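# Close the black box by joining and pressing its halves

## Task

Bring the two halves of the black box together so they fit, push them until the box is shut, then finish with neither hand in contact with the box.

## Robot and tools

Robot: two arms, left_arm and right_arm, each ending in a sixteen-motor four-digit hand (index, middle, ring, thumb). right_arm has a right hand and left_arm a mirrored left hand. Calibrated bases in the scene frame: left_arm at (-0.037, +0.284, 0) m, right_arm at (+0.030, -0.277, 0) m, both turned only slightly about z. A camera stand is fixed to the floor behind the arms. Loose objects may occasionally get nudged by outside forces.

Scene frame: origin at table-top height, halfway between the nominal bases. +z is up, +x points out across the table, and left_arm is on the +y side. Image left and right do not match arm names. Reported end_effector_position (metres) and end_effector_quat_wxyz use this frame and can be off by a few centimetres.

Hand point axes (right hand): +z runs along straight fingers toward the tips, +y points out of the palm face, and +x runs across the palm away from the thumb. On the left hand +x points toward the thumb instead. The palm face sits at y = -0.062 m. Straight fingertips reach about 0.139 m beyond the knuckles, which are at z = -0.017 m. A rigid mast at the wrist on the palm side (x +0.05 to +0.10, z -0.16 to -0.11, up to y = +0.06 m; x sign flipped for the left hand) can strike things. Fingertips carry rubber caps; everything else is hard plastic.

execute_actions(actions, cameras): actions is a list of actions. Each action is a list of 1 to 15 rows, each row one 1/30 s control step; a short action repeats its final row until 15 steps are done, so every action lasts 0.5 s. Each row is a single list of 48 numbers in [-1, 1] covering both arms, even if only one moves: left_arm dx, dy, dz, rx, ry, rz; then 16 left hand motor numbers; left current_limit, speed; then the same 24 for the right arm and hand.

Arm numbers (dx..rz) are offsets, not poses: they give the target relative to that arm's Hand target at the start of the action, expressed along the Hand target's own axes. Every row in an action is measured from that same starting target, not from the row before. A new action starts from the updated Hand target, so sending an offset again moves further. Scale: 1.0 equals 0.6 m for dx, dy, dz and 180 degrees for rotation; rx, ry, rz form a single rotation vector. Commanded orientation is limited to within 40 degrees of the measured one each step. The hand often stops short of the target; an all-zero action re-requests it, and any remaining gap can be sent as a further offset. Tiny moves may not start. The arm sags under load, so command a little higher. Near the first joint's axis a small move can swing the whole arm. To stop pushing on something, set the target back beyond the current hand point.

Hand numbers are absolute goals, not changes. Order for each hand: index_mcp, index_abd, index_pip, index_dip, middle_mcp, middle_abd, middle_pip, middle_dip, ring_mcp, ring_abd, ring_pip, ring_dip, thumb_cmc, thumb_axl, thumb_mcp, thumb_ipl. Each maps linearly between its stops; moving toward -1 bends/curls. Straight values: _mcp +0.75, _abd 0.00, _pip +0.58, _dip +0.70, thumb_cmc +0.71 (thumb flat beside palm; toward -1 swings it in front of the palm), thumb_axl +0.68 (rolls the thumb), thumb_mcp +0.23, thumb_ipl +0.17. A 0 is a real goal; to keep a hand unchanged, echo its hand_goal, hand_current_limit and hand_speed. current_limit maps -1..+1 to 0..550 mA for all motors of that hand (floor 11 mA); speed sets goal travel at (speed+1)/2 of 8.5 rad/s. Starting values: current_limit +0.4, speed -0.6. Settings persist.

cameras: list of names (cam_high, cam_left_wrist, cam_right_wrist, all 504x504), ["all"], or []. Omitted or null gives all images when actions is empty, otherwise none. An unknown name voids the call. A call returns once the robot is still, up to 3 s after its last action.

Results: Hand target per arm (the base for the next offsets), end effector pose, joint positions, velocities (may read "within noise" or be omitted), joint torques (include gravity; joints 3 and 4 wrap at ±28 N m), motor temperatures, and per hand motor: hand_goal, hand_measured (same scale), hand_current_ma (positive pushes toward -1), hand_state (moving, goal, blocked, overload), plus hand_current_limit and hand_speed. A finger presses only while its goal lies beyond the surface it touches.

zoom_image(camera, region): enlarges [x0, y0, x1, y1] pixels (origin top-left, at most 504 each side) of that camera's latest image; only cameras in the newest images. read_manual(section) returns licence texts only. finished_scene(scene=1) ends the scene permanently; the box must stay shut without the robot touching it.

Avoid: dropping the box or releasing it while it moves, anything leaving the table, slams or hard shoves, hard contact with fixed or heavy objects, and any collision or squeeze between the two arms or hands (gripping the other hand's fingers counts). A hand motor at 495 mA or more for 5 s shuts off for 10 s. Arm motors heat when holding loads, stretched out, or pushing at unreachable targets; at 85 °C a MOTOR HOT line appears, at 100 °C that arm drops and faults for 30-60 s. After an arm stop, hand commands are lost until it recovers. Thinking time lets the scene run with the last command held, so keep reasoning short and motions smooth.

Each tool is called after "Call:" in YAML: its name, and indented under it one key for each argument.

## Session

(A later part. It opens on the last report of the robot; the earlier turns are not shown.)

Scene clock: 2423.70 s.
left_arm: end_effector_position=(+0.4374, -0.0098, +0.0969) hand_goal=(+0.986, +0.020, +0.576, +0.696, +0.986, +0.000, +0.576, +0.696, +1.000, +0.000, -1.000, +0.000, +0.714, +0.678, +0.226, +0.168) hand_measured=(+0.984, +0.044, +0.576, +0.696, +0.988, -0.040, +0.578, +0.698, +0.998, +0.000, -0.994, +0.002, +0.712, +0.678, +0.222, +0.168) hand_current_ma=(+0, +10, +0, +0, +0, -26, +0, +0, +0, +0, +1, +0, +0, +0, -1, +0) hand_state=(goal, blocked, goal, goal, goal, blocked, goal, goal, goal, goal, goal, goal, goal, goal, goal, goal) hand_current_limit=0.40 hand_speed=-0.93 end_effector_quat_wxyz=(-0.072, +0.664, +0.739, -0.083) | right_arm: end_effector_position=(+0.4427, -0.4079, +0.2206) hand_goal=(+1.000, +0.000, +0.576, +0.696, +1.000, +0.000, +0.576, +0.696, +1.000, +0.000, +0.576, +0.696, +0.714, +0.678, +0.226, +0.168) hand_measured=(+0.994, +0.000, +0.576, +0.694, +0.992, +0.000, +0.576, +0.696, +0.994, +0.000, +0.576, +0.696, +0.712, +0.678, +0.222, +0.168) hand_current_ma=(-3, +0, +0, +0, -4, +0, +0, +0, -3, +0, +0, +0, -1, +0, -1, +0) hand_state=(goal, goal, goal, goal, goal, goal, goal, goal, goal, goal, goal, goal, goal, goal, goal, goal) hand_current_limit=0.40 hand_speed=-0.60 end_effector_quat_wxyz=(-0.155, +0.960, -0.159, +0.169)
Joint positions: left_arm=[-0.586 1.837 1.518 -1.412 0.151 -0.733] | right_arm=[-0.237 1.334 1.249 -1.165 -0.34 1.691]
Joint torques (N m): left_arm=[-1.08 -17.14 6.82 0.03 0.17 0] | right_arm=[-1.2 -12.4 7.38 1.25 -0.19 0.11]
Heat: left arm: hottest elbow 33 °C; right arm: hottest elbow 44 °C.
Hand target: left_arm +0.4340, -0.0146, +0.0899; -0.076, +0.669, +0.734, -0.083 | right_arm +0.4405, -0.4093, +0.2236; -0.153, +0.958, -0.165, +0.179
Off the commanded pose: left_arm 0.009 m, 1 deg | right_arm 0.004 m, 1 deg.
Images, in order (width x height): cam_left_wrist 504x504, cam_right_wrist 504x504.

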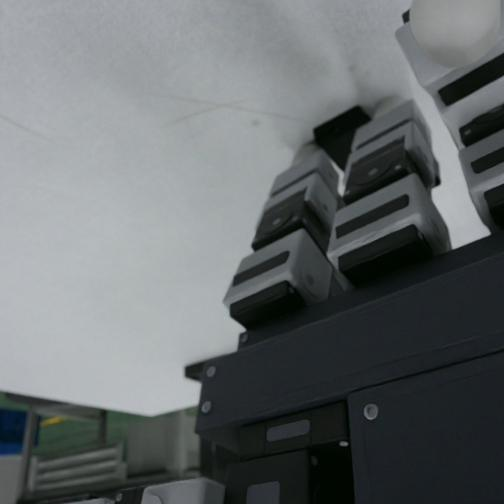

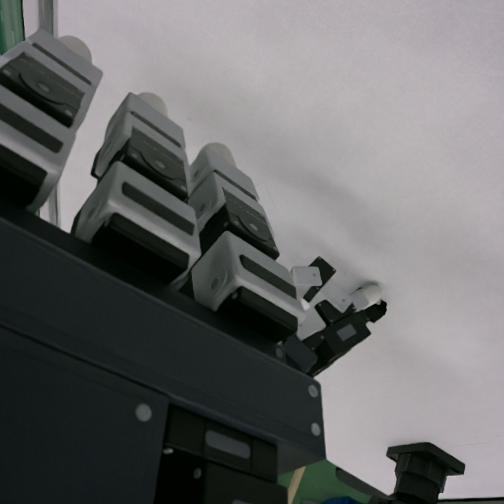

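Call:
execute_actions:
  actions:
    - [[0,0,0,0,0,0,0.985,-0.03,0.576,0.696,0.985,0.06,0.576,0.696,1,0,-1,0,0.714,0.678,0.226,0.168,0.4,-0.93,0,0,0,0,0,0,1,0,0.576,0.696,1,0,0.576,0.696,1,0,0.576,0.696,0.714,0.678,0.226,0.168,0.4,-0.6]]

Call:
execute_actions:
  actions:
    - [[0,0,0,0,0,0,0.985,-0.08,0.576,0.696,0.985,0.11,0.576,0.696,1,0,-1,0,0.714,0.678,0.226,0.168,0.4,-0.93,0,0,0,0,0,0,1,0,0.576,0.696,1,0,0.576,0.696,1,0,0.576,0.696,0.714,0.678,0.226,0.168,0.4,-0.6]]

Call:
execute_actions:
  actions:
    - [[0,0,0,0,0,0,0.985,-0.13,0.576,0.696,0.985,0.16,0.576,0.696,1,0,-1,0,0.714,0.678,0.226,0.168,0.4,-0.93,0,0,0,0,0,0,1,0,0.576,0.696,1,0,0.576,0.696,1,0,0.576,0.696,0.714,0.678,0.226,0.168,0.4,-0.6]]
  cameras: ["cam_left_wrist","cam_right_wrist"]

Call:
zoom_image:
  camera: "cam_left_wrist"
  region: [270, 60, 420, 180]

Call:
zoom_image:
  camera: "cam_right_wrist"
  region: [335, 275, 395, 335]

Scene clock: 2429.43 s.
left_arm: end_effector_position=(+0.4374, -0.0098, +0.0969) hand_goal=(+0.986, -0.030, +0.576, +0.696, +0.986, +0.060, +0.576, +0.696, +1.000, +0.000, -1.000, +0.000, +0.714, +0.678, +0.226, +0.168) hand_measured=(+0.984, +0.044, +0.576, +0.696, +0.988, -0.032, +0.578, +0.698, +0.998, +0.000, -0.994, +0.002, +0.712, +0.678, +0.222, +0.168) hand_current_ma=(+0, +76, +0, +0, +0, -115, +0, +0, +0, +0, +1, +0, +0, +0, -1, +0) hand_state=(goal, blocked, goal, goal, goal, blocked, goal, goal, goal, goal, goal, goal, goal, goal, goal, goal) hand_current_limit=0.40 hand_speed=-0.93 end_effector_quat_wxyz=(-0.072, +0.664, +0.739, -0.083) | right_arm: end_effector_position=(+0.4427, -0.4079, +0.2206) hand_goal=(+1.000, +0.000, +0.576, +0.696, +1.000, +0.000, +0.576, +0.696, +1.000, +0.000, +0.576, +0.696, +0.714, +0.678, +0.226, +0.168) hand_measured=(+0.994, +0.000, +0.576, +0.694, +0.992, +0.000, +0.576, +0.696, +0.994, +0.000, +0.576, +0.696, +0.712, +0.678, +0.222, +0.168) hand_current_ma=(-3, +0, +0, +0, -4, +0, +0, +0, -3, +0, +0, +0, -1, +0, -1, +0) hand_state=(goal, goal, goal, goal, goal, goal, goal, goal, goal, goal, goal, goal, goal, goal, goal, goal) hand_current_limit=0.40 hand_speed=-0.60 end_effector_quat_wxyz=(-0.155, +0.960, -0.159, +0.169)
Joint positions: left_arm=[-0.586 1.837 1.518 -1.412 0.151 -0.733] | right_arm=[-0.237 1.334 1.249 -1.165 -0.34 1.691]
Joint torques (N m): left_arm=[-0.97 -17.2 6.76 0.06 0.17 0.02] | right_arm=[-1.32 -12.34 7.39 1.25 -0.19 0.11]
Heat: left arm: hottest shoulder 32 °C; right arm: hottest elbow 44 °C.
Hand target: left_arm +0.4340, -0.0146, +0.0899; -0.076, +0.669, +0.734, -0.083 | right_arm +0.4405, -0.4093, +0.2236; -0.153, +0.958, -0.165, +0.179
Off the commanded pose: left_arm 0.009 m, 1 deg | right_arm 0.004 m, 1 deg.

Scene clock: 2430.13 s.
left_arm: end_effector_position=(+0.4374, -0.0098, +0.0969) hand_goal=(+0.986, -0.080, +0.576, +0.696, +0.986, +0.110, +0.576, +0.696, +1.000, +0.000, -1.000, +0.000, +0.714, +0.678, +0.226, +0.168) hand_measured=(+0.984, +0.042, +0.576, +0.696, +0.988, -0.026, +0.578, +0.698, +0.998, +0.000, -0.994, +0.002, +0.712, +0.678, +0.222, +0.168) hand_current_ma=(+0, +197, +0, +0, +0, -235, +0, +0, +0, +0, +1, +0, +0, +0, -1, +0) hand_state=(goal, blocked, goal, goal, goal, blocked, goal, goal, goal, goal, goal, goal, goal, goal, goal, goal) hand_current_limit=0.40 hand_speed=-0.93 end_effector_quat_wxyz=(-0.072, +0.664, +0.739, -0.083) | right_arm: end_effector_position=(+0.4427, -0.4079, +0.2206) hand_goal=(+1.000, +0.000, +0.576, +0.696, +1.000, +0.000, +0.576, +0.696, +1.000, +0.000, +0.576, +0.696, +0.714, +0.678, +0.226, +0.168) hand_measured=(+0.994, +0.000, +0.576, +0.694, +0.992, +0.000, +0.576, +0.696, +0.994, +0.000, +0.576, +0.696, +0.712, +0.678, +0.222, +0.168) hand_current_ma=(-3, +0, +0, +0, -4, +0, +0, +0, -3, +0, +0, +0, -1, +0, -1, +0) hand_state=(goal, goal, goal, goal, goal, goal, goal, goal, goal, goal, goal, goal, goal, goal, goal, goal) hand_current_limit=0.40 hand_speed=-0.60 end_effector_quat_wxyz=(-0.155, +0.960, -0.159, +0.169)
Joint positions: left_arm=[-0.586 1.837 1.518 -1.412 0.151 -0.733] | right_arm=[-0.237 1.334 1.249 -1.165 -0.34 1.691]
Joint torques (N m): left_arm=[-0.79 -16.97 6.72 -0.01 0.19 0.01] | right_arm=[-1.32 -12.4 7.41 1.28 -0.19 0.12]
Heat: left arm: hottest shoulder 32 °C; right arm: hottest elbow 44 °C.
Hand target: left_arm +0.4340, -0.0146, +0.0899; -0.076, +0.669, +0.734, -0.083 | right_arm +0.4405, -0.4093, +0.2236; -0.153, +0.958, -0.165, +0.179
Off the commanded pose: left_arm 0.009 m, 1 deg | right_arm 0.004 m, 1 deg.

Scene clock: 2430.83 s.
left_arm: end_effector_position=(+0.4374, -0.0098, +0.0969) hand_goal=(+0.986, -0.130, +0.576, +0.696, +0.986, +0.160, +0.576, +0.696, +1.000, +0.000, -1.000, +0.000, +0.714, +0.678, +0.226, +0.168) hand_measured=(+0.984, +0.040, +0.576, +0.696, +0.988, -0.022, +0.578, +0.698, +0.998, +0.000, -0.994, +0.002, +0.712, +0.678, +0.222, +0.168) hand_current_ma=(+0, +360, +0, +0, +0, -385, +0, +0, +0, +0, +1, +0, +0, +0, -1, +0) hand_state=(goal, blocked, goal, goal, goal, blocked, goal, goal, goal, goal, goal, goal, goal, goal, goal, goal) hand_current_limit=0.40 hand_speed=-0.93 end_effector_quat_wxyz=(-0.072, +0.664, +0.739, -0.083) | right_arm: end_effector_position=(+0.4427, -0.4079, +0.2206) hand_goal=(+1.000, +0.000, +0.576, +0.696, +1.000, +0.000, +0.576, +0.696, +1.000, +0.000, +0.576, +0.696, +0.714, +0.678, +0.226, +0.168) hand_measured=(+0.994, +0.000, +0.576, +0.694, +0.992, +0.000, +0.576, +0.696, +0.994, +0.000, +0.576, +0.696, +0.712, +0.678, +0.222, +0.168) hand_current_ma=(-3, +0, +0, +0, -4, +0, +0, +0, -3, +0, +0, +0, -1, +0, -1, +0) hand_state=(goal, goal, goal, goal, goal, goal, goal, goal, goal, goal, goal, goal, goal, goal, goal, goal) hand_current_limit=0.40 hand_speed=-0.60 end_effector_quat_wxyz=(-0.155, +0.960, -0.159, +0.169)
Joint positions: left_arm=[-0.586 1.837 1.518 -1.412 0.151 -0.733] | right_arm=[-0.237 1.334 1.249 -1.165 -0.34 1.691]
Joint torques (N m): left_arm=[-0.97 -17.08 6.72 0.05 0.17 0] | right_arm=[-1.32 -12.34 7.41 1.26 -0.19 0.12]
Heat: left arm: hottest shoulder 32 °C; right arm: hottest elbow 44 °C.
Hand target: left_arm +0.4340, -0.0146, +0.0899; -0.076, +0.669, +0.734, -0.083 | right_arm +0.4405, -0.4093, +0.2236; -0.153, +0.958, -0.165, +0.179
Off the commanded pose: left_arm 0.009 m, 1 deg | right_arm 0.004 m, 1 deg.
Images, in order (width x height): cam_left_wrist 504x504, cam_right_wrist 504x504.

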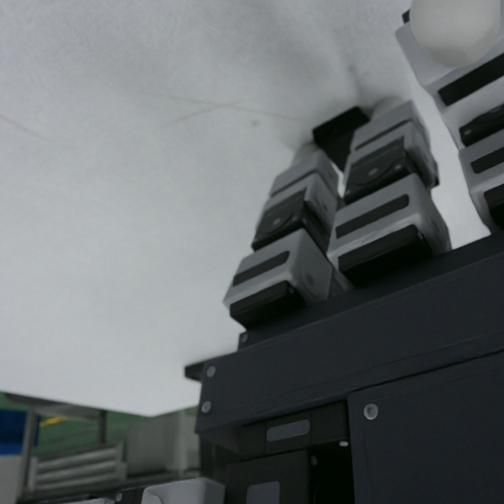

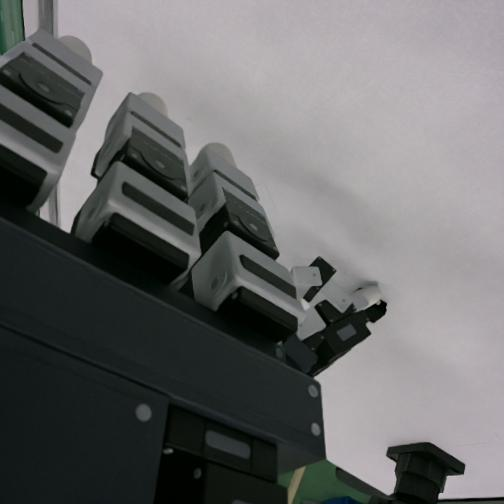

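Scaled by 3.360.

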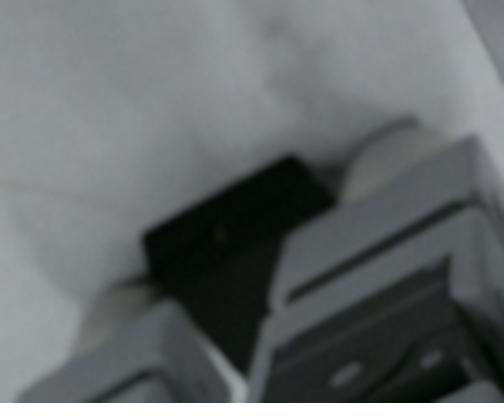

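Scaled by 8.400.

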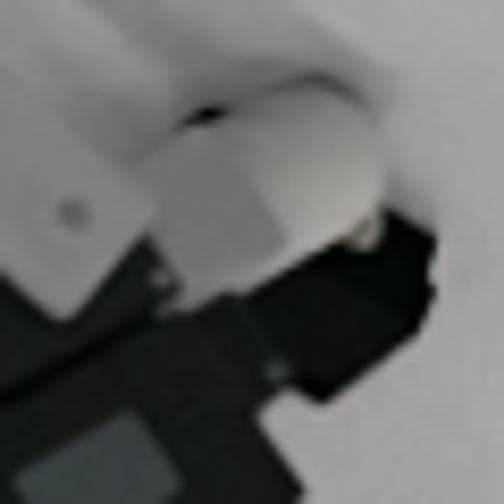

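Call:
execute_actions:
  actions:
    - [[0,0,0,0,0,0,0.985,-0.17,0.576,0.696,0.985,0.2,0.576,0.696,1,0,-1,0,0.714,0.678,0.226,0.168,0.7,-0.93,0,0,0,0,0,0,1,0,0.576,0.696,1,0,0.576,0.696,1,0,0.576,0.696,0.714,0.678,0.226,0.168,0.4,-0.6]]

Call:
execute_actions:
  actions:
    - [[0,0,0,0,0,0,0.985,-0.22,0.576,0.696,0.985,0.24,0.576,0.696,1,0,-1,0,0.714,0.678,0.226,0.168,0.7,-0.93,0,0,0,0,0,0,1,0,0.576,0.696,1,0,0.576,0.696,1,0,0.576,0.696,0.714,0.678,0.226,0.168,0.4,-0.6]]

Scene clock: 2434.30 s.
left_arm: end_effector_position=(+0.4374, -0.0098, +0.0969) hand_goal=(+0.986, -0.170, +0.576, +0.696, +0.986, +0.200, +0.576, +0.696, +1.000, +0.000, -1.000, +0.000, +0.714, +0.678, +0.226, +0.168) hand_measured=(+0.984, +0.040, +0.576, +0.696, +0.988, -0.020, +0.578, +0.698, +0.998, +0.000, -0.994, +0.002, +0.712, +0.678, +0.222, +0.168) hand_current_ma=(+0, +468, +0, +0, +0, -467, +0, +0, +0, +0, +1, +0, +0, +0, -1, +0) hand_state=(goal, blocked, goal, goal, goal, blocked, goal, goal, goal, goal, goal, goal, goal, goal, goal, goal) hand_current_limit=0.70 hand_speed=-0.93 end_effector_quat_wxyz=(-0.072, +0.664, +0.739, -0.083) | right_arm: end_effector_position=(+0.4427, -0.4079, +0.2206) hand_goal=(+1.000, +0.000, +0.576, +0.696, +1.000, +0.000, +0.576, +0.696, +1.000, +0.000, +0.576, +0.696, +0.714, +0.678, +0.226, +0.168) hand_measured=(+0.994, +0.000, +0.576, +0.694, +0.992, +0.000, +0.576, +0.696, +0.994, +0.000, +0.576, +0.696, +0.712, +0.678, +0.222, +0.168) hand_current_ma=(-3, +0, +0, +0, -4, +0, +0, +0, -3, +0, +0, +0, -1, +0, -1, +0) hand_state=(goal, goal, goal, goal, goal, goal, goal, goal, goal, goal, goal, goal, goal, goal, goal, goal) hand_current_limit=0.40 hand_speed=-0.60 end_effector_quat_wxyz=(-0.155, +0.960, -0.159, +0.169)
Joint positions: left_arm=[-0.586 1.837 1.518 -1.412 0.151 -0.733] | right_arm=[-0.237 1.334 1.249 -1.165 -0.34 1.691]
Joint torques (N m): left_arm=[-0.97 -17.03 6.76 0.01 0.18 0.02] | right_arm=[-1.26 -12.34 7.39 1.26 -0.19 0.12]
Heat: left arm: hottest shoulder 32 °C; right arm: hottest elbow 44 °C.
Hand target: left_arm +0.4340, -0.0146, +0.0899; -0.076, +0.669, +0.734, -0.083 | right_arm +0.4405, -0.4093, +0.2236; -0.153, +0.958, -0.165, +0.179
Off the commanded pose: left_arm 0.009 m, 1 deg | right_arm 0.004 m, 1 deg.

Scene clock: 2435.00 s.
left_arm: end_effector_position=(+0.4374, -0.0098, +0.0969) hand_goal=(+0.986, -0.220, +0.576, +0.696, +0.986, +0.240, +0.576, +0.696, +1.000, +0.000, -1.000, +0.000, +0.714, +0.678, +0.226, +0.168) hand_measured=(+0.984, +0.040, +0.576, +0.696, +0.988, -0.020, +0.578, +0.698, +0.998, +0.000, -0.994, +0.002, +0.712, +0.678, +0.222, +0.168) hand_current_ma=(+0, +468, +0, +0, +0, -467, +0, +0, +0, +0, +1, +0, +0, +0, -1, +0) hand_state=(goal, blocked, goal, goal, goal, blocked, goal, goal, goal, goal, goal, goal, goal, goal, goal, goal) hand_current_limit=0.70 hand_speed=-0.93 end_effector_quat_wxyz=(-0.072, +0.664, +0.739, -0.083) | right_arm: end_effector_position=(+0.4427, -0.4079, +0.2206) hand_goal=(+1.000, +0.000, +0.576, +0.696, +1.000, +0.000, +0.576, +0.696, +1.000, +0.000, +0.576, +0.696, +0.714, +0.678, +0.226, +0.168) hand_measured=(+0.994, +0.000, +0.576, +0.694, +0.992, +0.000, +0.576, +0.696, +0.994, +0.000, +0.576, +0.696, +0.712, +0.678, +0.222, +0.168) hand_current_ma=(-3, +0, +0, +0, -4, +0, +0, +0, -3, +0, +0, +0, -1, +0, -1, +0) hand_state=(goal, goal, goal, goal, goal, goal, goal, goal, goal, goal, goal, goal, goal, goal, goal, goal) hand_current_limit=0.40 hand_speed=-0.60 end_effector_quat_wxyz=(-0.155, +0.960, -0.159, +0.169)
Joint positions: left_arm=[-0.586 1.837 1.518 -1.412 0.151 -0.733] | right_arm=[-0.237 1.334 1.249 -1.165 -0.34 1.691]
Joint torques (N m): left_arm=[-0.79 -17.2 6.78 0.01 0.18 0.01] | right_arm=[-1.32 -12.28 7.39 1.26 -0.19 0.11]
Heat: left arm: hottest shoulder 32 °C; right arm: hottest elbow 44 °C.
Hand target: left_arm +0.4340, -0.0146, +0.0899; -0.076, +0.669, +0.734, -0.083 | right_arm +0.4405, -0.4093, +0.2236; -0.153, +0.958, -0.165, +0.179
Off the commanded pose: left_arm 0.009 m, 1 deg | right_arm 0.004 m, 1 deg.

Call:
execute_actions:
  actions:
    - [[0,0,0,0,0,0,0.985,0.04,0.576,0.696,0.985,-0.02,0.576,0.696,1,0,-1,0,0.714,0.678,0.226,0.168,0.4,-0.93,0,0,0,0,0,0,1,0,0.576,0.696,1,0,0.576,0.696,1,0,0.576,0.696,0.714,0.678,0.226,0.168,0.4,-0.6]]
    - [[0,0,0,0,0,0,0.985,0.14,0.576,0.696,0.985,-0.14,0.576,0.696,1,0,-1,0,0.714,0.678,0.226,0.168,0.4,-0.9,0,0,0,0,0,0,1,0,0.576,0.696,1,0,0.576,0.696,1,0,0.576,0.696,0.714,0.678,0.226,0.168,0.4,-0.6]]
    - [[0,0.0,-0.06,0,0,0,0.985,0.13,0.576,0.696,0.985,-0.14,0.576,0.696,1,0,-1,0,0.714,0.678,0.226,0.168,0.4,-0.93,0,0,0,0,0,0,1,0,0.576,0.696,1,0,0.576,0.696,1,0,0.576,0.696,0.714,0.678,0.226,0.168,0.4,-0.6]]
    - [[0,0.05,-0.04,0,0,0,0.985,0.13,0.576,0.696,0.985,-0.14,0.576,0.696,1,0,-1,0,0.714,0.678,0.226,0.168,0.4,-0.93,0,0,0,0,0,0,1,0,0.576,0.696,1,0,0.576,0.696,1,0,0.576,0.696,0.714,0.678,0.226,0.168,0.4,-0.6]]
  cameras: ["cam_left_wrist","cam_right_wrist"]

Call:
zoom_image:
  camera: "cam_right_wrist"
  region: [343, 280, 388, 325]

Call:
zoom_image:
  camera: "cam_left_wrist"
  region: [295, 5, 385, 95]

Scene clock: 2452.30 s.
left_arm: end_effector_position=(+0.4624, -0.0031, +0.1268) hand_goal=(+0.986, +0.130, +0.576, +0.696, +0.986, -0.140, +0.576, +0.696, +1.000, +0.000, -1.000, +0.000, +0.714, +0.678, +0.226, +0.168) hand_measured=(+0.982, +0.132, +0.576, +0.696, +0.982, -0.136, +0.576, +0.698, +0.998, +0.000, -0.994, +0.002, +0.712, +0.678, +0.222, +0.168) hand_current_ma=(-1, +0, +0, +0, +0, +0, +0, +0, +0, +0, +1, +0, +0, +0, -1, +0) hand_state=(goal, goal, goal, goal, goal, goal, goal, goal, goal, goal, goal, goal, goal, goal, goal, goal) hand_current_limit=0.40 hand_speed=-0.93 end_effector_quat_wxyz=(-0.092, +0.665, +0.736, -0.084) | right_arm: end_effector_position=(+0.4427, -0.4079, +0.2206) hand_goal=(+1.000, +0.000, +0.576, +0.696, +1.000, +0.000, +0.576, +0.696, +1.000, +0.000, +0.576, +0.696, +0.714, +0.678, +0.226, +0.168) hand_measured=(+0.994, +0.000, +0.576, +0.694, +0.992, +0.000, +0.576, +0.696, +0.994, +0.000, +0.576, +0.696, +0.712, +0.678, +0.222, +0.168) hand_current_ma=(-3, +0, +0, +0, -4, +0, +0, +0, -3, +0, +0, +0, -1, +0, -1, +0) hand_state=(goal, goal, goal, goal, goal, goal, goal, goal, goal, goal, goal, goal, goal, goal, goal, goal) hand_current_limit=0.40 hand_speed=-0.60 end_effector_quat_wxyz=(-0.155, +0.960, -0.159, +0.169)
Joint positions: left_arm=[-0.55 1.885 1.669 -1.561 0.142 -0.689] | right_arm=[-0.237 1.334 1.249 -1.165 -0.34 1.691]
Joint torques (N m): left_arm=[0.15 -18.02 12.37 -0.76 0.16 0.08] | right_arm=[-1.26 -12.28 7.38 1.26 -0.19 0.12]
Heat: left arm: hottest shoulder 32 °C; right arm: hottest elbow 44 °C.
Hand target: left_arm +0.4766, -0.0108, +0.1418; -0.076, +0.669, +0.734, -0.083 | right_arm +0.4405, -0.4093, +0.2236; -0.153, +0.958, -0.165, +0.179
Off the commanded pose: left_arm 0.022 m, 2 deg | right_arm 0.004 m, 1 deg.
Images, in order (width x height): cam_left_wrist 504x504, cam_right_wrist 504x504.

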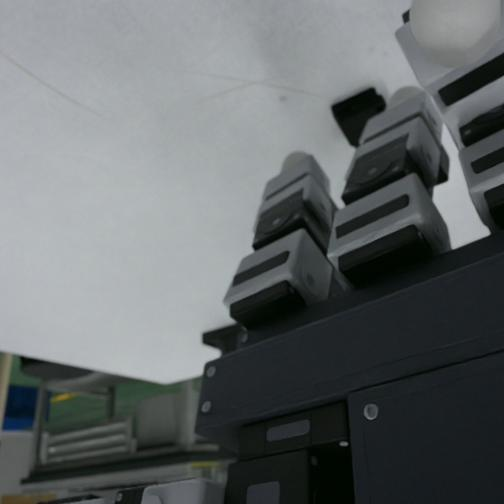

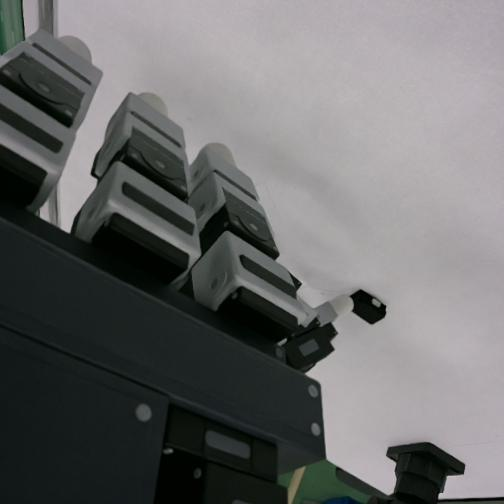

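Scaled by 11.200.

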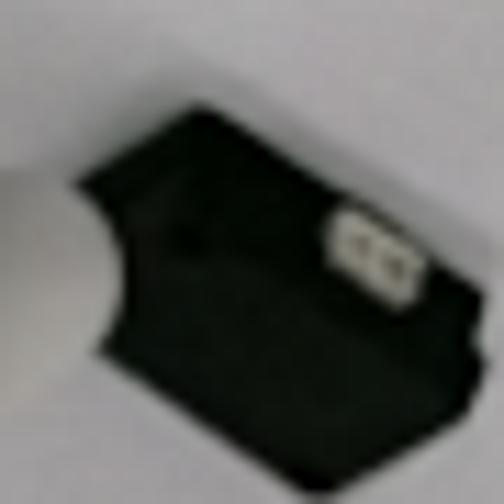

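Scaled by 5.600.

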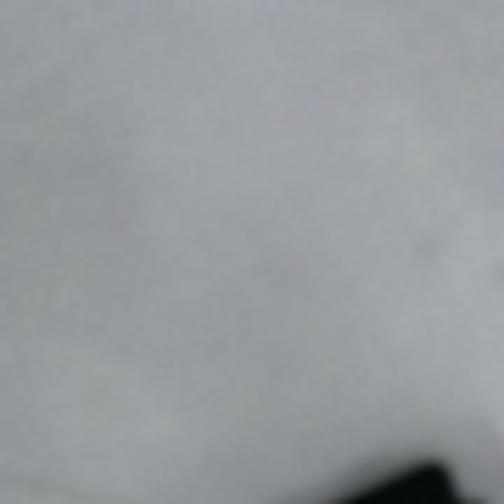

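Call:
execute_actions:
  actions:
    - [[0,0.03,-0.04,0,0,0,0.985,0.13,0.576,0.696,0.985,-0.14,0.576,0.696,1,0,-1,0,0.714,0.678,0.226,0.168,0.4,-0.93,0,0,0,0,0,0,1,0,0.576,0.696,1,0,0.576,0.696,1,0,0.576,0.696,0.714,0.678,0.226,0.168,0.4,-0.6]]
  cameras: ["cam_left_wrist","cam_right_wrist"]

Call:
zoom_image:
  camera: "cam_right_wrist"
  region: [343, 280, 388, 325]

Call:
zoom_image:
  camera: "cam_left_wrist"
  region: [320, 60, 410, 150]

Scene clock: 2456.37 s.
left_arm: end_effector_position=(+0.4848, -0.0034, +0.1468) hand_goal=(+0.986, +0.130, +0.576, +0.696, +0.986, -0.140, +0.576, +0.696, +1.000, +0.000, -1.000, +0.000, +0.714, +0.678, +0.226, +0.168) hand_measured=(+0.982, +0.132, +0.576, +0.696, +0.982, -0.136, +0.576, +0.698, +0.998, +0.000, -0.994, +0.002, +0.712, +0.678, +0.222, +0.168) hand_current_ma=(-1, +0, +0, +0, +0, +0, +0, +0, +0, +0, +1, +0, +0, +0, -1, +0) hand_state=(goal, goal, goal, goal, goal, goal, goal, goal, goal, goal, goal, goal, goal, goal, goal, goal) hand_current_limit=0.40 hand_speed=-0.93 end_effector_quat_wxyz=(-0.092, +0.666, +0.735, -0.085) | right_arm: end_effector_position=(+0.4427, -0.4079, +0.2206) hand_goal=(+1.000, +0.000, +0.576, +0.696, +1.000, +0.000, +0.576, +0.696, +1.000, +0.000, +0.576, +0.696, +0.714, +0.678, +0.226, +0.168) hand_measured=(+0.994, +0.000, +0.576, +0.694, +0.992, +0.000, +0.576, +0.696, +0.994, +0.000, +0.576, +0.696, +0.712, +0.678, +0.222, +0.168) hand_current_ma=(-3, +0, +0, +0, -4, +0, +0, +0, -3, +0, +0, +0, -1, +0, -1, +0) hand_state=(goal, goal, goal, goal, goal, goal, goal, goal, goal, goal, goal, goal, goal, goal, goal, goal) hand_current_limit=0.40 hand_speed=-0.60 end_effector_quat_wxyz=(-0.155, +0.960, -0.159, +0.169)
Joint positions: left_arm=[-0.527 1.926 1.783 -1.637 0.139 -0.664] | right_arm=[-0.237 1.334 1.249 -1.165 -0.34 1.691]
Joint torques (N m): left_arm=[0.32 -18.43 12.6 -0.8 0.13 0.06] | right_arm=[-1.26 -12.4 7.38 1.28 -0.19 0.11]
Heat: left arm: hottest shoulder 32 °C; right arm: hottest elbow 44 °C.
Hand target: left_arm +0.4994, -0.0086, +0.1612; -0.076, +0.669, +0.734, -0.083 | right_arm +0.4405, -0.4093, +0.2236; -0.153, +0.958, -0.165, +0.179
Off the commanded pose: left_arm 0.021 m, 2 deg | right_arm 0.004 m, 1 deg.
Images, in order (width x height): cam_left_wrist 504x504, cam_right_wrist 504x504.

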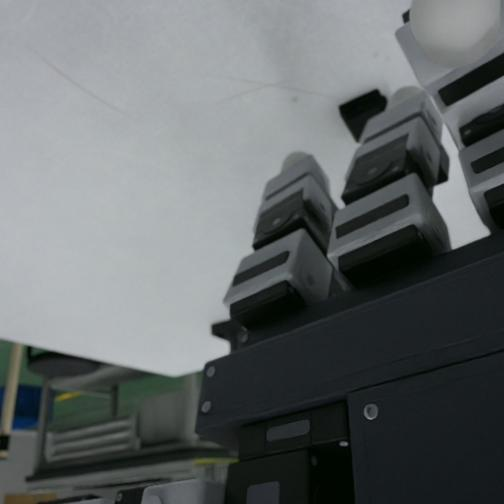

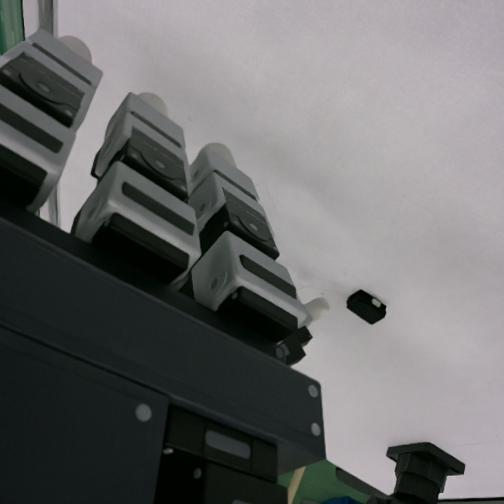

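Scaled by 11.200.

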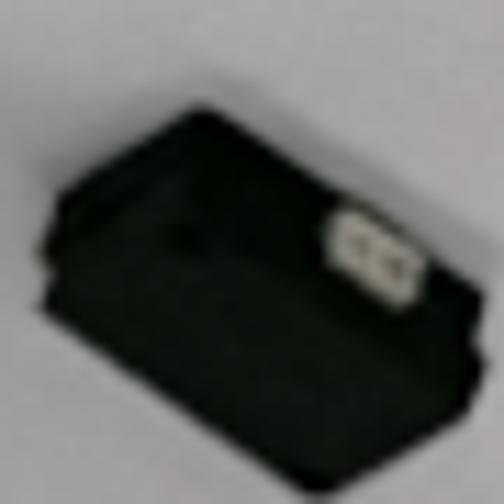

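Scaled by 5.600.

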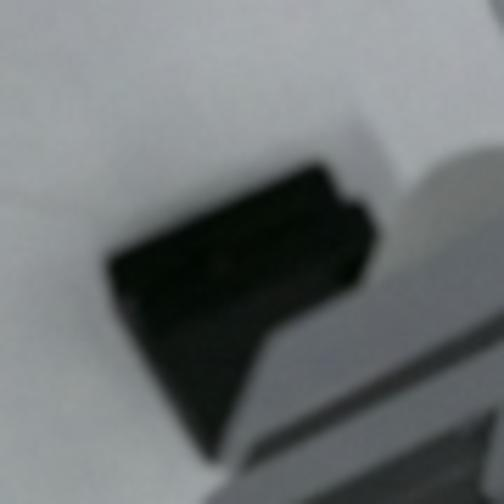

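Call:
zoom_image:
  camera: "cam_left_wrist"
  region: [335, 83, 395, 143]

Call:
zoom_image:
  camera: "cam_right_wrist"
  region: [345, 288, 367, 310]

Call:
zoom_image:
  camera: "cam_right_wrist"
  region: [366, 300, 388, 322]

Scaled by 8.400.

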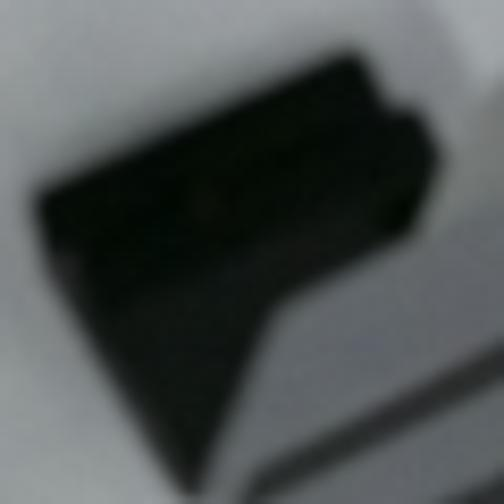

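Scaled by 22.909.

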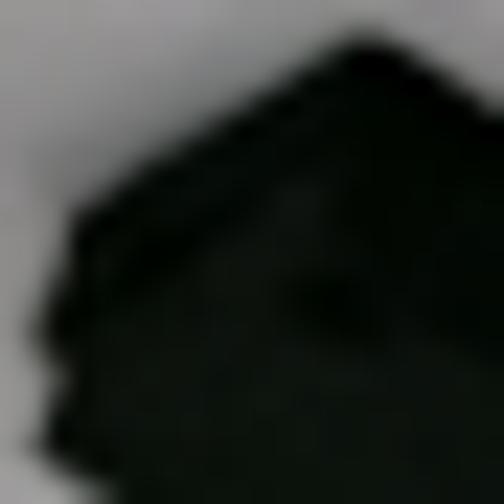

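Scaled by 22.909.

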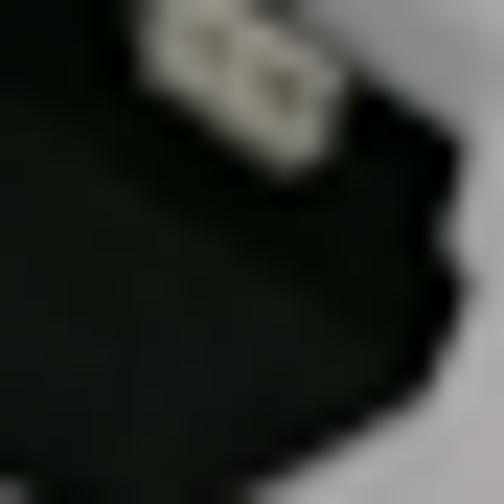

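Call:
execute_actions:
  actions:
    - [[0,-0.12,0.038,0,0,0,0.985,0.16,0.576,0.696,0.985,-0.16,0.576,0.696,1,0,-1,0,0.714,0.678,0.226,0.168,0.4,-0.9,0,0,0,0,0,0,1,0,0.576,0.696,1,0,0.576,0.696,1,0,0.576,0.696,0.714,0.678,0.226,0.168,0.4,-0.6]]
    - [[-0.0871,-0.018,0.0042,0,0.03,0.1299,0.985,0.16,0.576,0.696,0.985,-0.16,0.576,0.696,1,0,-1,0,0.714,0.678,0.226,0.168,0.4,-0.9,0,0,0,0,0,0,1,0,0.576,0.696,1,0,0.576,0.696,1,0,0.576,0.696,0.714,0.678,0.226,0.168,0.4,-0.6]]
    - [[-0.0871,-0.018,0.0042,0,0.03,0.1299,0.985,0.16,0.576,0.696,0.985,-0.16,0.576,0.696,1,0,-1,0,0.714,0.678,0.226,0.168,0.4,-0.9,0,0,0,0,0,0,1,0,0.576,0.696,1,0,0.576,0.696,1,0,0.576,0.696,0.714,0.678,0.226,0.168,0.4,-0.6]]
    - [[-0.0871,-0.018,0.0042,0,0.03,0.1299,0.985,0.16,0.576,0.696,0.985,-0.16,0.576,0.696,1,0,-1,0,0.714,0.678,0.226,0.168,0.4,-0.9,0,0,0,0,0,0,1,0,0.576,0.696,1,0,0.576,0.696,1,0,0.576,0.696,0.714,0.678,0.226,0.168,0.4,-0.6]]
    - [[-0.0871,-0.018,0.0042,0,0.03,0.1299,0.985,0.16,0.576,0.696,0.985,-0.16,0.576,0.696,1,0,-1,0,0.714,0.678,0.226,0.168,0.4,-0.9,0,0,0,0,0,0,1,0,0.576,0.696,1,0,0.576,0.696,1,0,0.576,0.696,0.714,0.678,0.226,0.168,0.4,-0.6]]
  cameras: ["all"]

Scene clock: 2499.17 s.
left_arm: end_effector_position=(+0.2964, -0.1564, +0.1513) hand_goal=(+0.986, +0.160, +0.576, +0.696, +0.986, -0.160, +0.576, +0.696, +1.000, +0.000, -1.000, +0.000, +0.714, +0.678, +0.226, +0.168) hand_measured=(+0.980, +0.158, +0.576, +0.696, +0.980, -0.158, +0.576, +0.698, +0.998, +0.000, -0.994, +0.002, +0.712, +0.678, +0.222, +0.168) hand_current_ma=(-1, +0, +0, +0, -1, +0, +0, +0, +0, +0, +1, +0, +0, +0, -1, +0) hand_state=(goal, goal, goal, goal, goal, goal, goal, goal, goal, goal, goal, goal, goal, goal, goal, goal) hand_current_limit=0.40 hand_speed=-0.90 end_effector_quat_wxyz=(-0.120, +0.993, -0.001, +0.000) | right_arm: end_effector_position=(+0.4427, -0.4079, +0.2206) hand_goal=(+1.000, +0.000, +0.576, +0.696, +1.000, +0.000, +0.576, +0.696, +1.000, +0.000, +0.576, +0.696, +0.714, +0.678, +0.226, +0.168) hand_measured=(+0.994, +0.000, +0.576, +0.694, +0.992, +0.000, +0.576, +0.696, +0.994, +0.000, +0.576, +0.696, +0.712, +0.678, +0.222, +0.168) hand_current_ma=(-3, +0, +0, +0, -4, +0, +0, +0, -3, +0, +0, +0, -1, +0, -1, +0) hand_state=(goal, goal, goal, goal, goal, goal, goal, goal, goal, goal, goal, goal, goal, goal, goal, goal) hand_current_limit=0.40 hand_speed=-0.60 end_effector_quat_wxyz=(-0.155, +0.960, -0.159, +0.169)
Joint positions: left_arm=[-0.856 1.724 1.509 -1.546 -0.146 0.65] | right_arm=[-0.237 1.334 1.249 -1.165 -0.34 1.691]
Joint torques (N m): left_arm=[0.03 -17.38 6.89 -0.01 0.02 0.06] | right_arm=[-1.32 -12.34 7.38 1.25 -0.19 0.11]
Heat: left arm: hottest elbow 33 °C; right arm: hottest elbow 44 °C.
Hand target: left_arm +0.2948, -0.1560, +0.1544; -0.114, +0.994, -0.006, +0.002 | right_arm +0.4405, -0.4093, +0.2236; -0.153, +0.958, -0.165, +0.179
Off the commanded pose: left_arm 0.004 m, 1 deg | right_arm 0.004 m, 1 deg.

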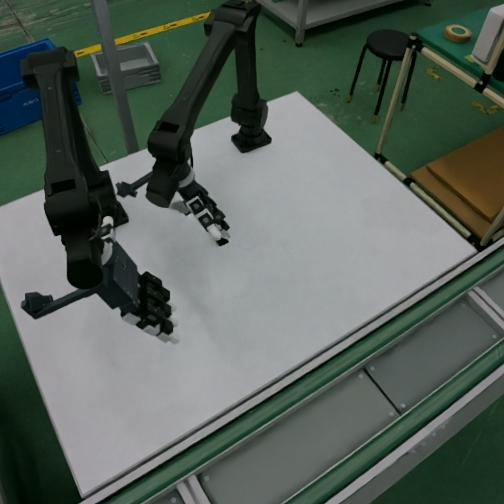

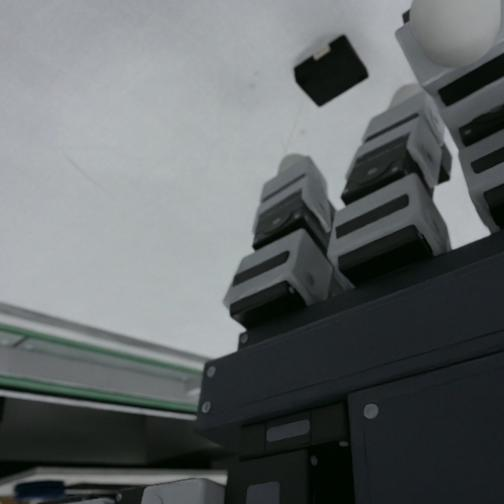

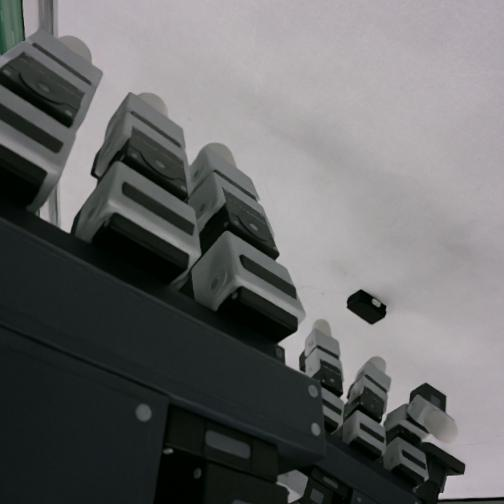

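Call:
zoom_image:
  camera: "cam_left_wrist"
  region: [288, 27, 378, 117]

Call:
zoom_image:
  camera: "cam_left_wrist"
  region: [288, 35, 333, 80]

Call:
zoom_image:
  camera: "cam_left_wrist"
  region: [330, 30, 375, 75]

Call:
zoom_image:
  camera: "cam_left_wrist"
  region: [290, 70, 335, 115]

Scaled by 5.600.

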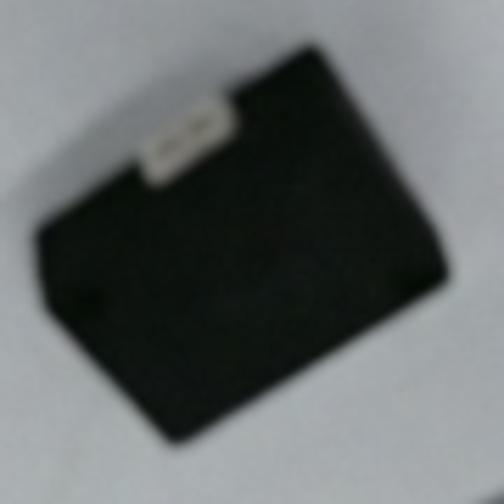

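Scaled by 11.200.

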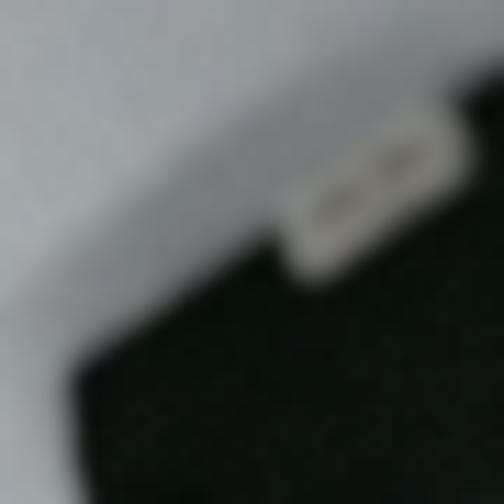

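Scaled by 11.200.

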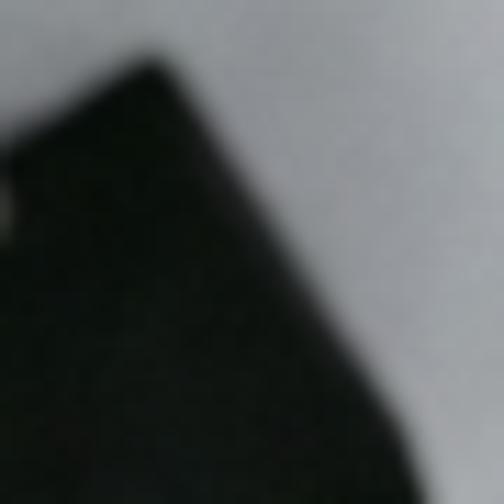

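Scaled by 11.200.

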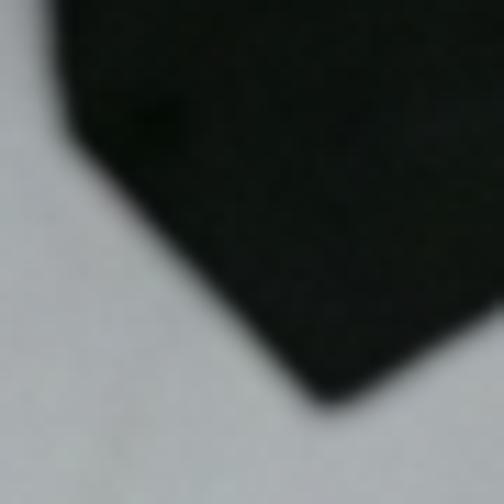

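Call:
execute_actions:
  actions:
    - [[-0.0057,0.0018,0.067,0,0,0,0.985,0.15,0.576,0.696,0.985,-0.15,0.576,0.696,1,0,-1,0,0.714,0.678,0.226,0.168,0.4,-0.9,0,0,0,0,0,0,1,0,0.576,0.696,1,0,0.576,0.696,1,0,0.576,0.696,0.714,0.678,0.226,0.168,0.4,-0.6]]

Scene clock: 2527.27 s.
left_arm: end_effector_position=(+0.2903, -0.1496, +0.1171) hand_goal=(+0.986, +0.150, +0.576, +0.696, +0.986, -0.150, +0.576, +0.696, +1.000, +0.000, -1.000, +0.000, +0.714, +0.678, +0.226, +0.168) hand_measured=(+0.980, +0.152, +0.576, +0.696, +0.980, -0.152, +0.576, +0.698, +0.998, +0.000, -0.994, +0.002, +0.712, +0.678, +0.222, +0.168) hand_current_ma=(-1, +0, +0, +0, -1, +0, +0, +0, +0, +0, +1, +0, +0, +0, -1, +0) hand_state=(goal, goal, goal, goal, goal, goal, goal, goal, goal, goal, goal, goal, goal, goal, goal, goal) hand_current_limit=0.40 hand_speed=-0.90 end_effector_quat_wxyz=(-0.115, +0.993, -0.004, +0.002) | right_arm: end_effector_position=(+0.4427, -0.4079, +0.2206) hand_goal=(+1.000, +0.000, +0.576, +0.696, +1.000, +0.000, +0.576, +0.696, +1.000, +0.000, +0.576, +0.696, +0.714, +0.678, +0.226, +0.168) hand_measured=(+0.994, +0.000, +0.576, +0.694, +0.992, +0.000, +0.576, +0.696, +0.994, +0.000, +0.576, +0.696, +0.712, +0.678, +0.222, +0.168) hand_current_ma=(-3, +0, +0, +0, -4, +0, +0, +0, -3, +0, +0, +0, -1, +0, -1, +0) hand_state=(goal, goal, goal, goal, goal, goal, goal, goal, goal, goal, goal, goal, goal, goal, goal, goal) hand_current_limit=0.40 hand_speed=-0.60 end_effector_quat_wxyz=(-0.155, +0.960, -0.159, +0.169)
Joint positions: left_arm=[-0.856 1.718 1.407 -1.439 -0.146 0.657] | right_arm=[-0.237 1.334 1.249 -1.165 -0.34 1.691]
Joint torques (N m): left_arm=[0.38 -16.03 6.91 -0.01 -0.01 0.09] | right_arm=[-1.26 -12.4 7.39 1.26 -0.19 0.11]
Heat: left arm: hottest elbow 33 °C; right arm: hottest elbow 44 °C.
Hand target: left_arm +0.2917, -0.1480, +0.1152; -0.113, +0.994, -0.006, +0.002 | right_arm +0.4405, -0.4093, +0.2236; -0.153, +0.958, -0.165, +0.179
Off the commanded pose: left_arm 0.003 m, 0 deg | right_arm 0.004 m, 1 deg.

Call:
execute_actions:
  actions:
    - [[0.0058,0.0076,0.0402,0,0,0,0.985,0.15,0.576,0.696,0.985,-0.15,0.576,0.696,1,0,-1,0,0.714,0.678,0.226,0.168,0.4,-0.9,0,0,0,0,0,0,1,0,0.576,0.696,1,0,0.576,0.696,1,0,0.576,0.696,0.714,0.678,0.226,0.168,0.4,-0.6]]
  cameras: ["cam_left_wrist","cam_right_wrist"]

Call:
zoom_image:
  camera: "cam_left_wrist"
  region: [270, 60, 420, 180]

Call:
zoom_image:
  camera: "cam_right_wrist"
  region: [340, 280, 400, 340]

Scene clock: 2532.47 s.
left_arm: end_effector_position=(+0.2919, -0.1511, +0.0987) hand_goal=(+0.986, +0.150, +0.576, +0.696, +0.986, -0.150, +0.576, +0.696, +1.000, +0.000, -1.000, +0.000, +0.714, +0.678, +0.226, +0.168) hand_measured=(+0.984, +0.148, +0.576, +0.696, +0.980, -0.152, +0.576, +0.698, +0.998, +0.000, -0.994, +0.002, +0.712, +0.678, +0.222, +0.168) hand_current_ma=(+0, +0, +0, +0, -1, +0, +0, +0, +0, +0, +1, +0, +0, +0, -1, +0) hand_state=(goal, goal, goal, goal, goal, goal, goal, goal, goal, goal, goal, goal, goal, goal, goal, goal) hand_current_limit=0.40 hand_speed=-0.90 end_effector_quat_wxyz=(-0.110, +0.994, -0.006, +0.006) | right_arm: end_effector_position=(+0.4427, -0.4079, +0.2206) hand_goal=(+1.000, +0.000, +0.576, +0.696, +1.000, +0.000, +0.576, +0.696, +1.000, +0.000, +0.576, +0.696, +0.714, +0.678, +0.226, +0.168) hand_measured=(+0.994, +0.000, +0.576, +0.694, +0.992, +0.000, +0.576, +0.696, +0.994, +0.000, +0.576, +0.696, +0.712, +0.678, +0.222, +0.168) hand_current_ma=(-3, +0, +0, +0, -4, +0, +0, +0, -3, +0, +0, +0, -1, +0, -1, +0) hand_state=(goal, goal, goal, goal, goal, goal, goal, goal, goal, goal, goal, goal, goal, goal, goal, goal) hand_current_limit=0.40 hand_speed=-0.60 end_effector_quat_wxyz=(-0.155, +0.960, -0.159, +0.169)
Joint positions: left_arm=[-0.855 1.732 1.374 -1.38 -0.146 0.663] | right_arm=[-0.237 1.334 1.249 -1.165 -0.34 1.691]
Joint torques (N m): left_arm=[0.79 -15.27 6.65 0.12 -0.04 0.08] | right_arm=[-1.32 -12.34 7.36 1.25 -0.19 0.12]
Heat: left arm: hottest elbow 33 °C; right arm: hottest elbow 43 °C.
Hand target: left_arm +0.2952, -0.1470, +0.0906; -0.114, +0.994, -0.006, +0.002 | right_arm +0.4405, -0.4093, +0.2236; -0.153, +0.958, -0.165, +0.179
Off the commanded pose: left_arm 0.010 m, 1 deg | right_arm 0.004 m, 1 deg.
Images, in order (width x height): cam_left_wrist 504x504, cam_right_wrist 504x504.

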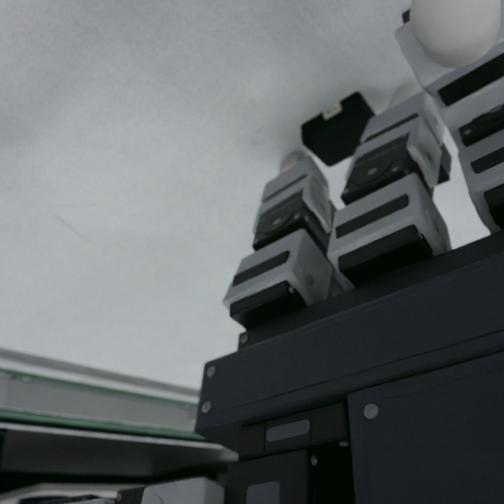

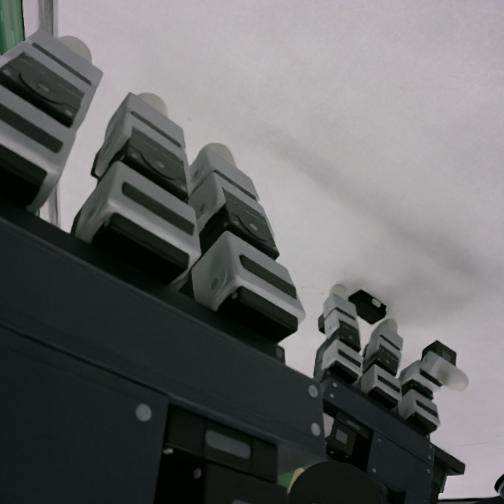

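Scaled by 3.360.

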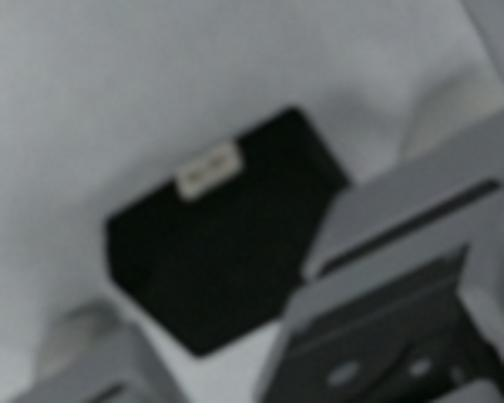

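Scaled by 8.400.

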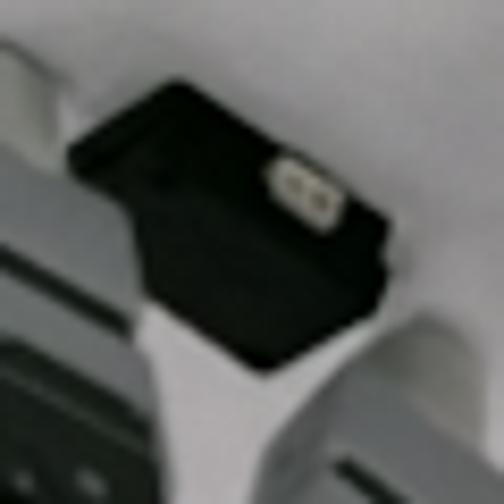

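Call:
execute_actions:
  actions:
    - [[0,0,0,0,0,0,0.985,0.11,0.576,0.696,0.985,-0.07,0.576,0.696,1,0,-1,0,0.714,0.678,0.226,0.168,0.4,-0.93,0,0,0,0,0,0,1,0,0.576,0.696,1,0,0.576,0.696,1,0,0.576,0.696,0.714,0.678,0.226,0.168,0.4,-0.6]]
    - [[0,0,0,0,0,0,0.985,0.06,0.576,0.696,0.985,-0.02,0.576,0.696,1,0,-1,0,0.714,0.678,0.226,0.168,0.4,-0.93,0,0,0,0,0,0,1,0,0.576,0.696,1,0,0.576,0.696,1,0,0.576,0.696,0.714,0.678,0.226,0.168,0.4,-0.6]]

Call:
execute_actions:
  actions:
    - [[0,0,0,0,0,0,0.985,0.02,0.576,0.696,0.985,0.03,0.576,0.696,1,0,-1,0,0.714,0.678,0.226,0.168,0.4,-0.93,0,0,0,0,0,0,1,0,0.576,0.696,1,0,0.576,0.696,1,0,0.576,0.696,0.714,0.678,0.226,0.168,0.4,-0.6]]

Call:
execute_actions:
  actions:
    - [[0,0,0,0,0,0,0.985,-0.05,0.576,0.696,0.985,0.1,0.576,0.696,1,0,-1,0,0.714,0.678,0.226,0.168,0.4,-0.93,0,0,0,0,0,0,1,0,0.576,0.696,1,0,0.576,0.696,1,0,0.576,0.696,0.714,0.678,0.226,0.168,0.4,-0.6]]
  cameras: ["cam_left_wrist","cam_right_wrist"]

Call:
zoom_image:
  camera: "cam_right_wrist"
  region: [340, 280, 400, 340]

Scene clock: 2541.20 s.
left_arm: end_effector_position=(+0.2929, -0.1512, +0.0988) hand_goal=(+0.986, +0.060, +0.576, +0.696, +0.986, -0.020, +0.576, +0.696, +1.000, +0.000, -1.000, +0.000, +0.714, +0.678, +0.226, +0.168) hand_measured=(+0.986, +0.106, +0.578, +0.696, +0.980, -0.044, +0.576, +0.698, +0.998, +0.000, -0.994, +0.002, +0.712, +0.678, +0.222, +0.168) hand_current_ma=(+0, +31, +0, +0, -1, -9, +0, +0, +0, +0, +1, +0, +0, +0, -1, +0) hand_state=(goal, blocked, goal, goal, goal, blocked, goal, goal, goal, goal, goal, goal, goal, goal, goal, goal) hand_current_limit=0.40 hand_speed=-0.93 end_effector_quat_wxyz=(-0.110, +0.994, -0.006, +0.007) | right_arm: end_effector_position=(+0.4427, -0.4079, +0.2206) hand_goal=(+1.000, +0.000, +0.576, +0.696, +1.000, +0.000, +0.576, +0.696, +1.000, +0.000, +0.576, +0.696, +0.714, +0.678, +0.226, +0.168) hand_measured=(+0.994, +0.000, +0.576, +0.694, +0.992, +0.000, +0.576, +0.696, +0.994, +0.000, +0.576, +0.696, +0.712, +0.678, +0.222, +0.168) hand_current_ma=(-3, +0, +0, +0, -4, +0, +0, +0, -3, +0, +0, +0, -1, +0, -1, +0) hand_state=(goal, goal, goal, goal, goal, goal, goal, goal, goal, goal, goal, goal, goal, goal, goal, goal) hand_current_limit=0.40 hand_speed=-0.60 end_effector_quat_wxyz=(-0.155, +0.960, -0.159, +0.169)
Joint positions: left_arm=[-0.854 1.732 1.374 -1.377 -0.147 0.665] | right_arm=[-0.237 1.334 1.249 -1.165 -0.34 1.691]
Joint torques (N m): left_arm=[0.62 -15.27 6.68 0.05 -0.02 0.06] | right_arm=[-1.38 -12.4 7.39 1.25 -0.19 0.12]
Heat: left arm: hottest elbow 32 °C; right arm: hottest elbow 43 °C.
Hand target: left_arm +0.2952, -0.1470, +0.0906; -0.114, +0.994, -0.006, +0.002 | right_arm +0.4405, -0.4093, +0.2236; -0.153, +0.958, -0.165, +0.179
Off the commanded pose: left_arm 0.009 m, 1 deg | right_arm 0.004 m, 1 deg.

Scene clock: 2541.90 s.
left_arm: end_effector_position=(+0.2928, -0.1512, +0.0988) hand_goal=(+0.986, +0.020, +0.576, +0.696, +0.986, +0.030, +0.576, +0.696, +1.000, +0.000, -1.000, +0.000, +0.714, +0.678, +0.226, +0.168) hand_measured=(+0.986, +0.102, +0.578, +0.696, +0.980, -0.040, +0.576, +0.698, +0.998, +0.000, -0.994, +0.002, +0.712, +0.678, +0.222, +0.168) hand_current_ma=(+0, +94, +0, +0, -1, -68, +0, +0, +0, +0, +1, +0, +0, +0, -1, +0) hand_state=(goal, blocked, goal, goal, goal, blocked, goal, goal, goal, goal, goal, goal, goal, goal, goal, goal) hand_current_limit=0.40 hand_speed=-0.93 end_effector_quat_wxyz=(-0.110, +0.994, -0.006, +0.007) | right_arm: end_effector_position=(+0.4427, -0.4079, +0.2206) hand_goal=(+1.000, +0.000, +0.576, +0.696, +1.000, +0.000, +0.576, +0.696, +1.000, +0.000, +0.576, +0.696, +0.714, +0.678, +0.226, +0.168) hand_measured=(+0.994, +0.000, +0.576, +0.694, +0.992, +0.000, +0.576, +0.696, +0.994, +0.000, +0.576, +0.696, +0.712, +0.678, +0.222, +0.168) hand_current_ma=(-3, +0, +0, +0, -4, +0, +0, +0, -3, +0, +0, +0, -1, +0, -1, +0) hand_state=(goal, goal, goal, goal, goal, goal, goal, goal, goal, goal, goal, goal, goal, goal, goal, goal) hand_current_limit=0.40 hand_speed=-0.60 end_effector_quat_wxyz=(-0.155, +0.960, -0.159, +0.169)
Joint positions: left_arm=[-0.854 1.732 1.374 -1.377 -0.147 0.665] | right_arm=[-0.237 1.334 1.249 -1.165 -0.34 1.691]
Joint torques (N m): left_arm=[0.62 -15.15 6.65 0.03 0 0.05] | right_arm=[-1.26 -12.34 7.41 1.26 -0.19 0.12]
Heat: left arm: hottest elbow 32 °C; right arm: hottest elbow 43 °C.
Hand target: left_arm +0.2952, -0.1470, +0.0906; -0.114, +0.994, -0.006, +0.002 | right_arm +0.4405, -0.4093, +0.2236; -0.153, +0.958, -0.165, +0.179
Off the commanded pose: left_arm 0.009 m, 1 deg | right_arm 0.004 m, 1 deg.

Scene clock: 2542.60 s.
left_arm: end_effector_position=(+0.2928, -0.1512, +0.0988) hand_goal=(+0.986, -0.050, +0.576, +0.696, +0.986, +0.100, +0.576, +0.696, +1.000, +0.000, -1.000, +0.000, +0.714, +0.678, +0.226, +0.168) hand_measured=(+0.986, +0.100, +0.578, +0.696, +0.980, -0.034, +0.576, +0.698, +0.998, +0.000, -0.994, +0.002, +0.712, +0.678, +0.222, +0.168) hand_current_ma=(+0, +284, +0, +0, -1, -230, +0, +0, +0, +0, +1, +0, +0, +0, -1, +0) hand_state=(goal, blocked, goal, goal, goal, blocked, goal, goal, goal, goal, goal, goal, goal, goal, goal, goal) hand_current_limit=0.40 hand_speed=-0.93 end_effector_quat_wxyz=(-0.110, +0.994, -0.006, +0.007) | right_arm: end_effector_position=(+0.4427, -0.4079, +0.2206) hand_goal=(+1.000, +0.000, +0.576, +0.696, +1.000, +0.000, +0.576, +0.696, +1.000, +0.000, +0.576, +0.696, +0.714, +0.678, +0.226, +0.168) hand_measured=(+0.994, +0.000, +0.576, +0.694, +0.992, +0.000, +0.576, +0.696, +0.994, +0.000, +0.576, +0.696, +0.712, +0.678, +0.222, +0.168) hand_current_ma=(-3, +0, +0, +0, -4, +0, +0, +0, -3, +0, +0, +0, -1, +0, -1, +0) hand_state=(goal, goal, goal, goal, goal, goal, goal, goal, goal, goal, goal, goal, goal, goal, goal, goal) hand_current_limit=0.40 hand_speed=-0.60 end_effector_quat_wxyz=(-0.155, +0.960, -0.159, +0.169)
Joint positions: left_arm=[-0.854 1.732 1.374 -1.377 -0.147 0.665] | right_arm=[-0.237 1.334 1.249 -1.165 -0.34 1.691]
Joint torques (N m): left_arm=[0.62 -15.09 6.64 0.03 0.01 0.04] | right_arm=[-1.32 -12.34 7.39 1.28 -0.18 0.11]
Heat: left arm: hottest elbow 32 °C; right arm: hottest elbow 43 °C.
Hand target: left_arm +0.2952, -0.1470, +0.0906; -0.114, +0.994, -0.006, +0.002 | right_arm +0.4405, -0.4093, +0.2236; -0.153, +0.958, -0.165, +0.179
Off the commanded pose: left_arm 0.009 m, 1 deg | right_arm 0.004 m, 1 deg.
Images, in order (width x height): cam_left_wrist 504x504, cam_right_wrist 504x504.

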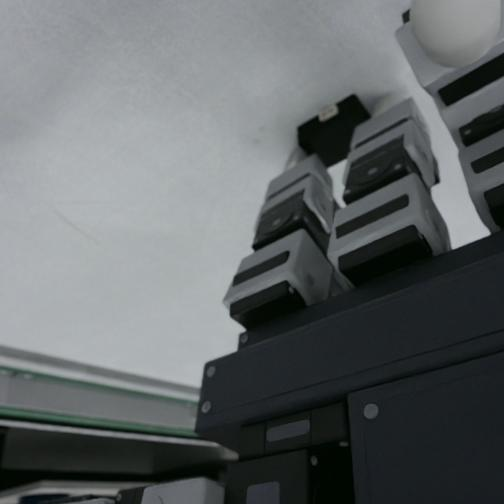

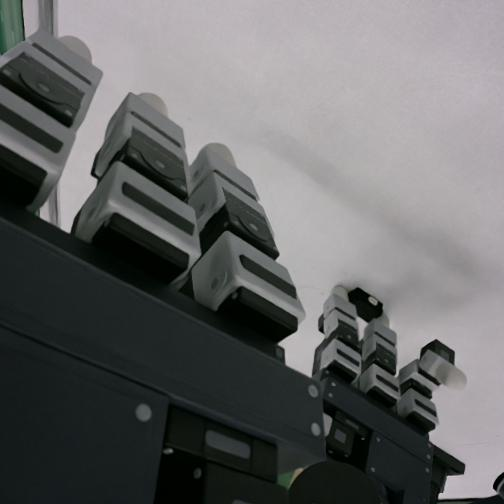

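Scaled by 8.400.

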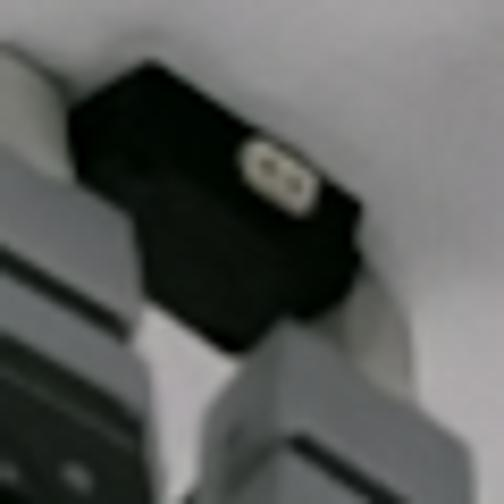

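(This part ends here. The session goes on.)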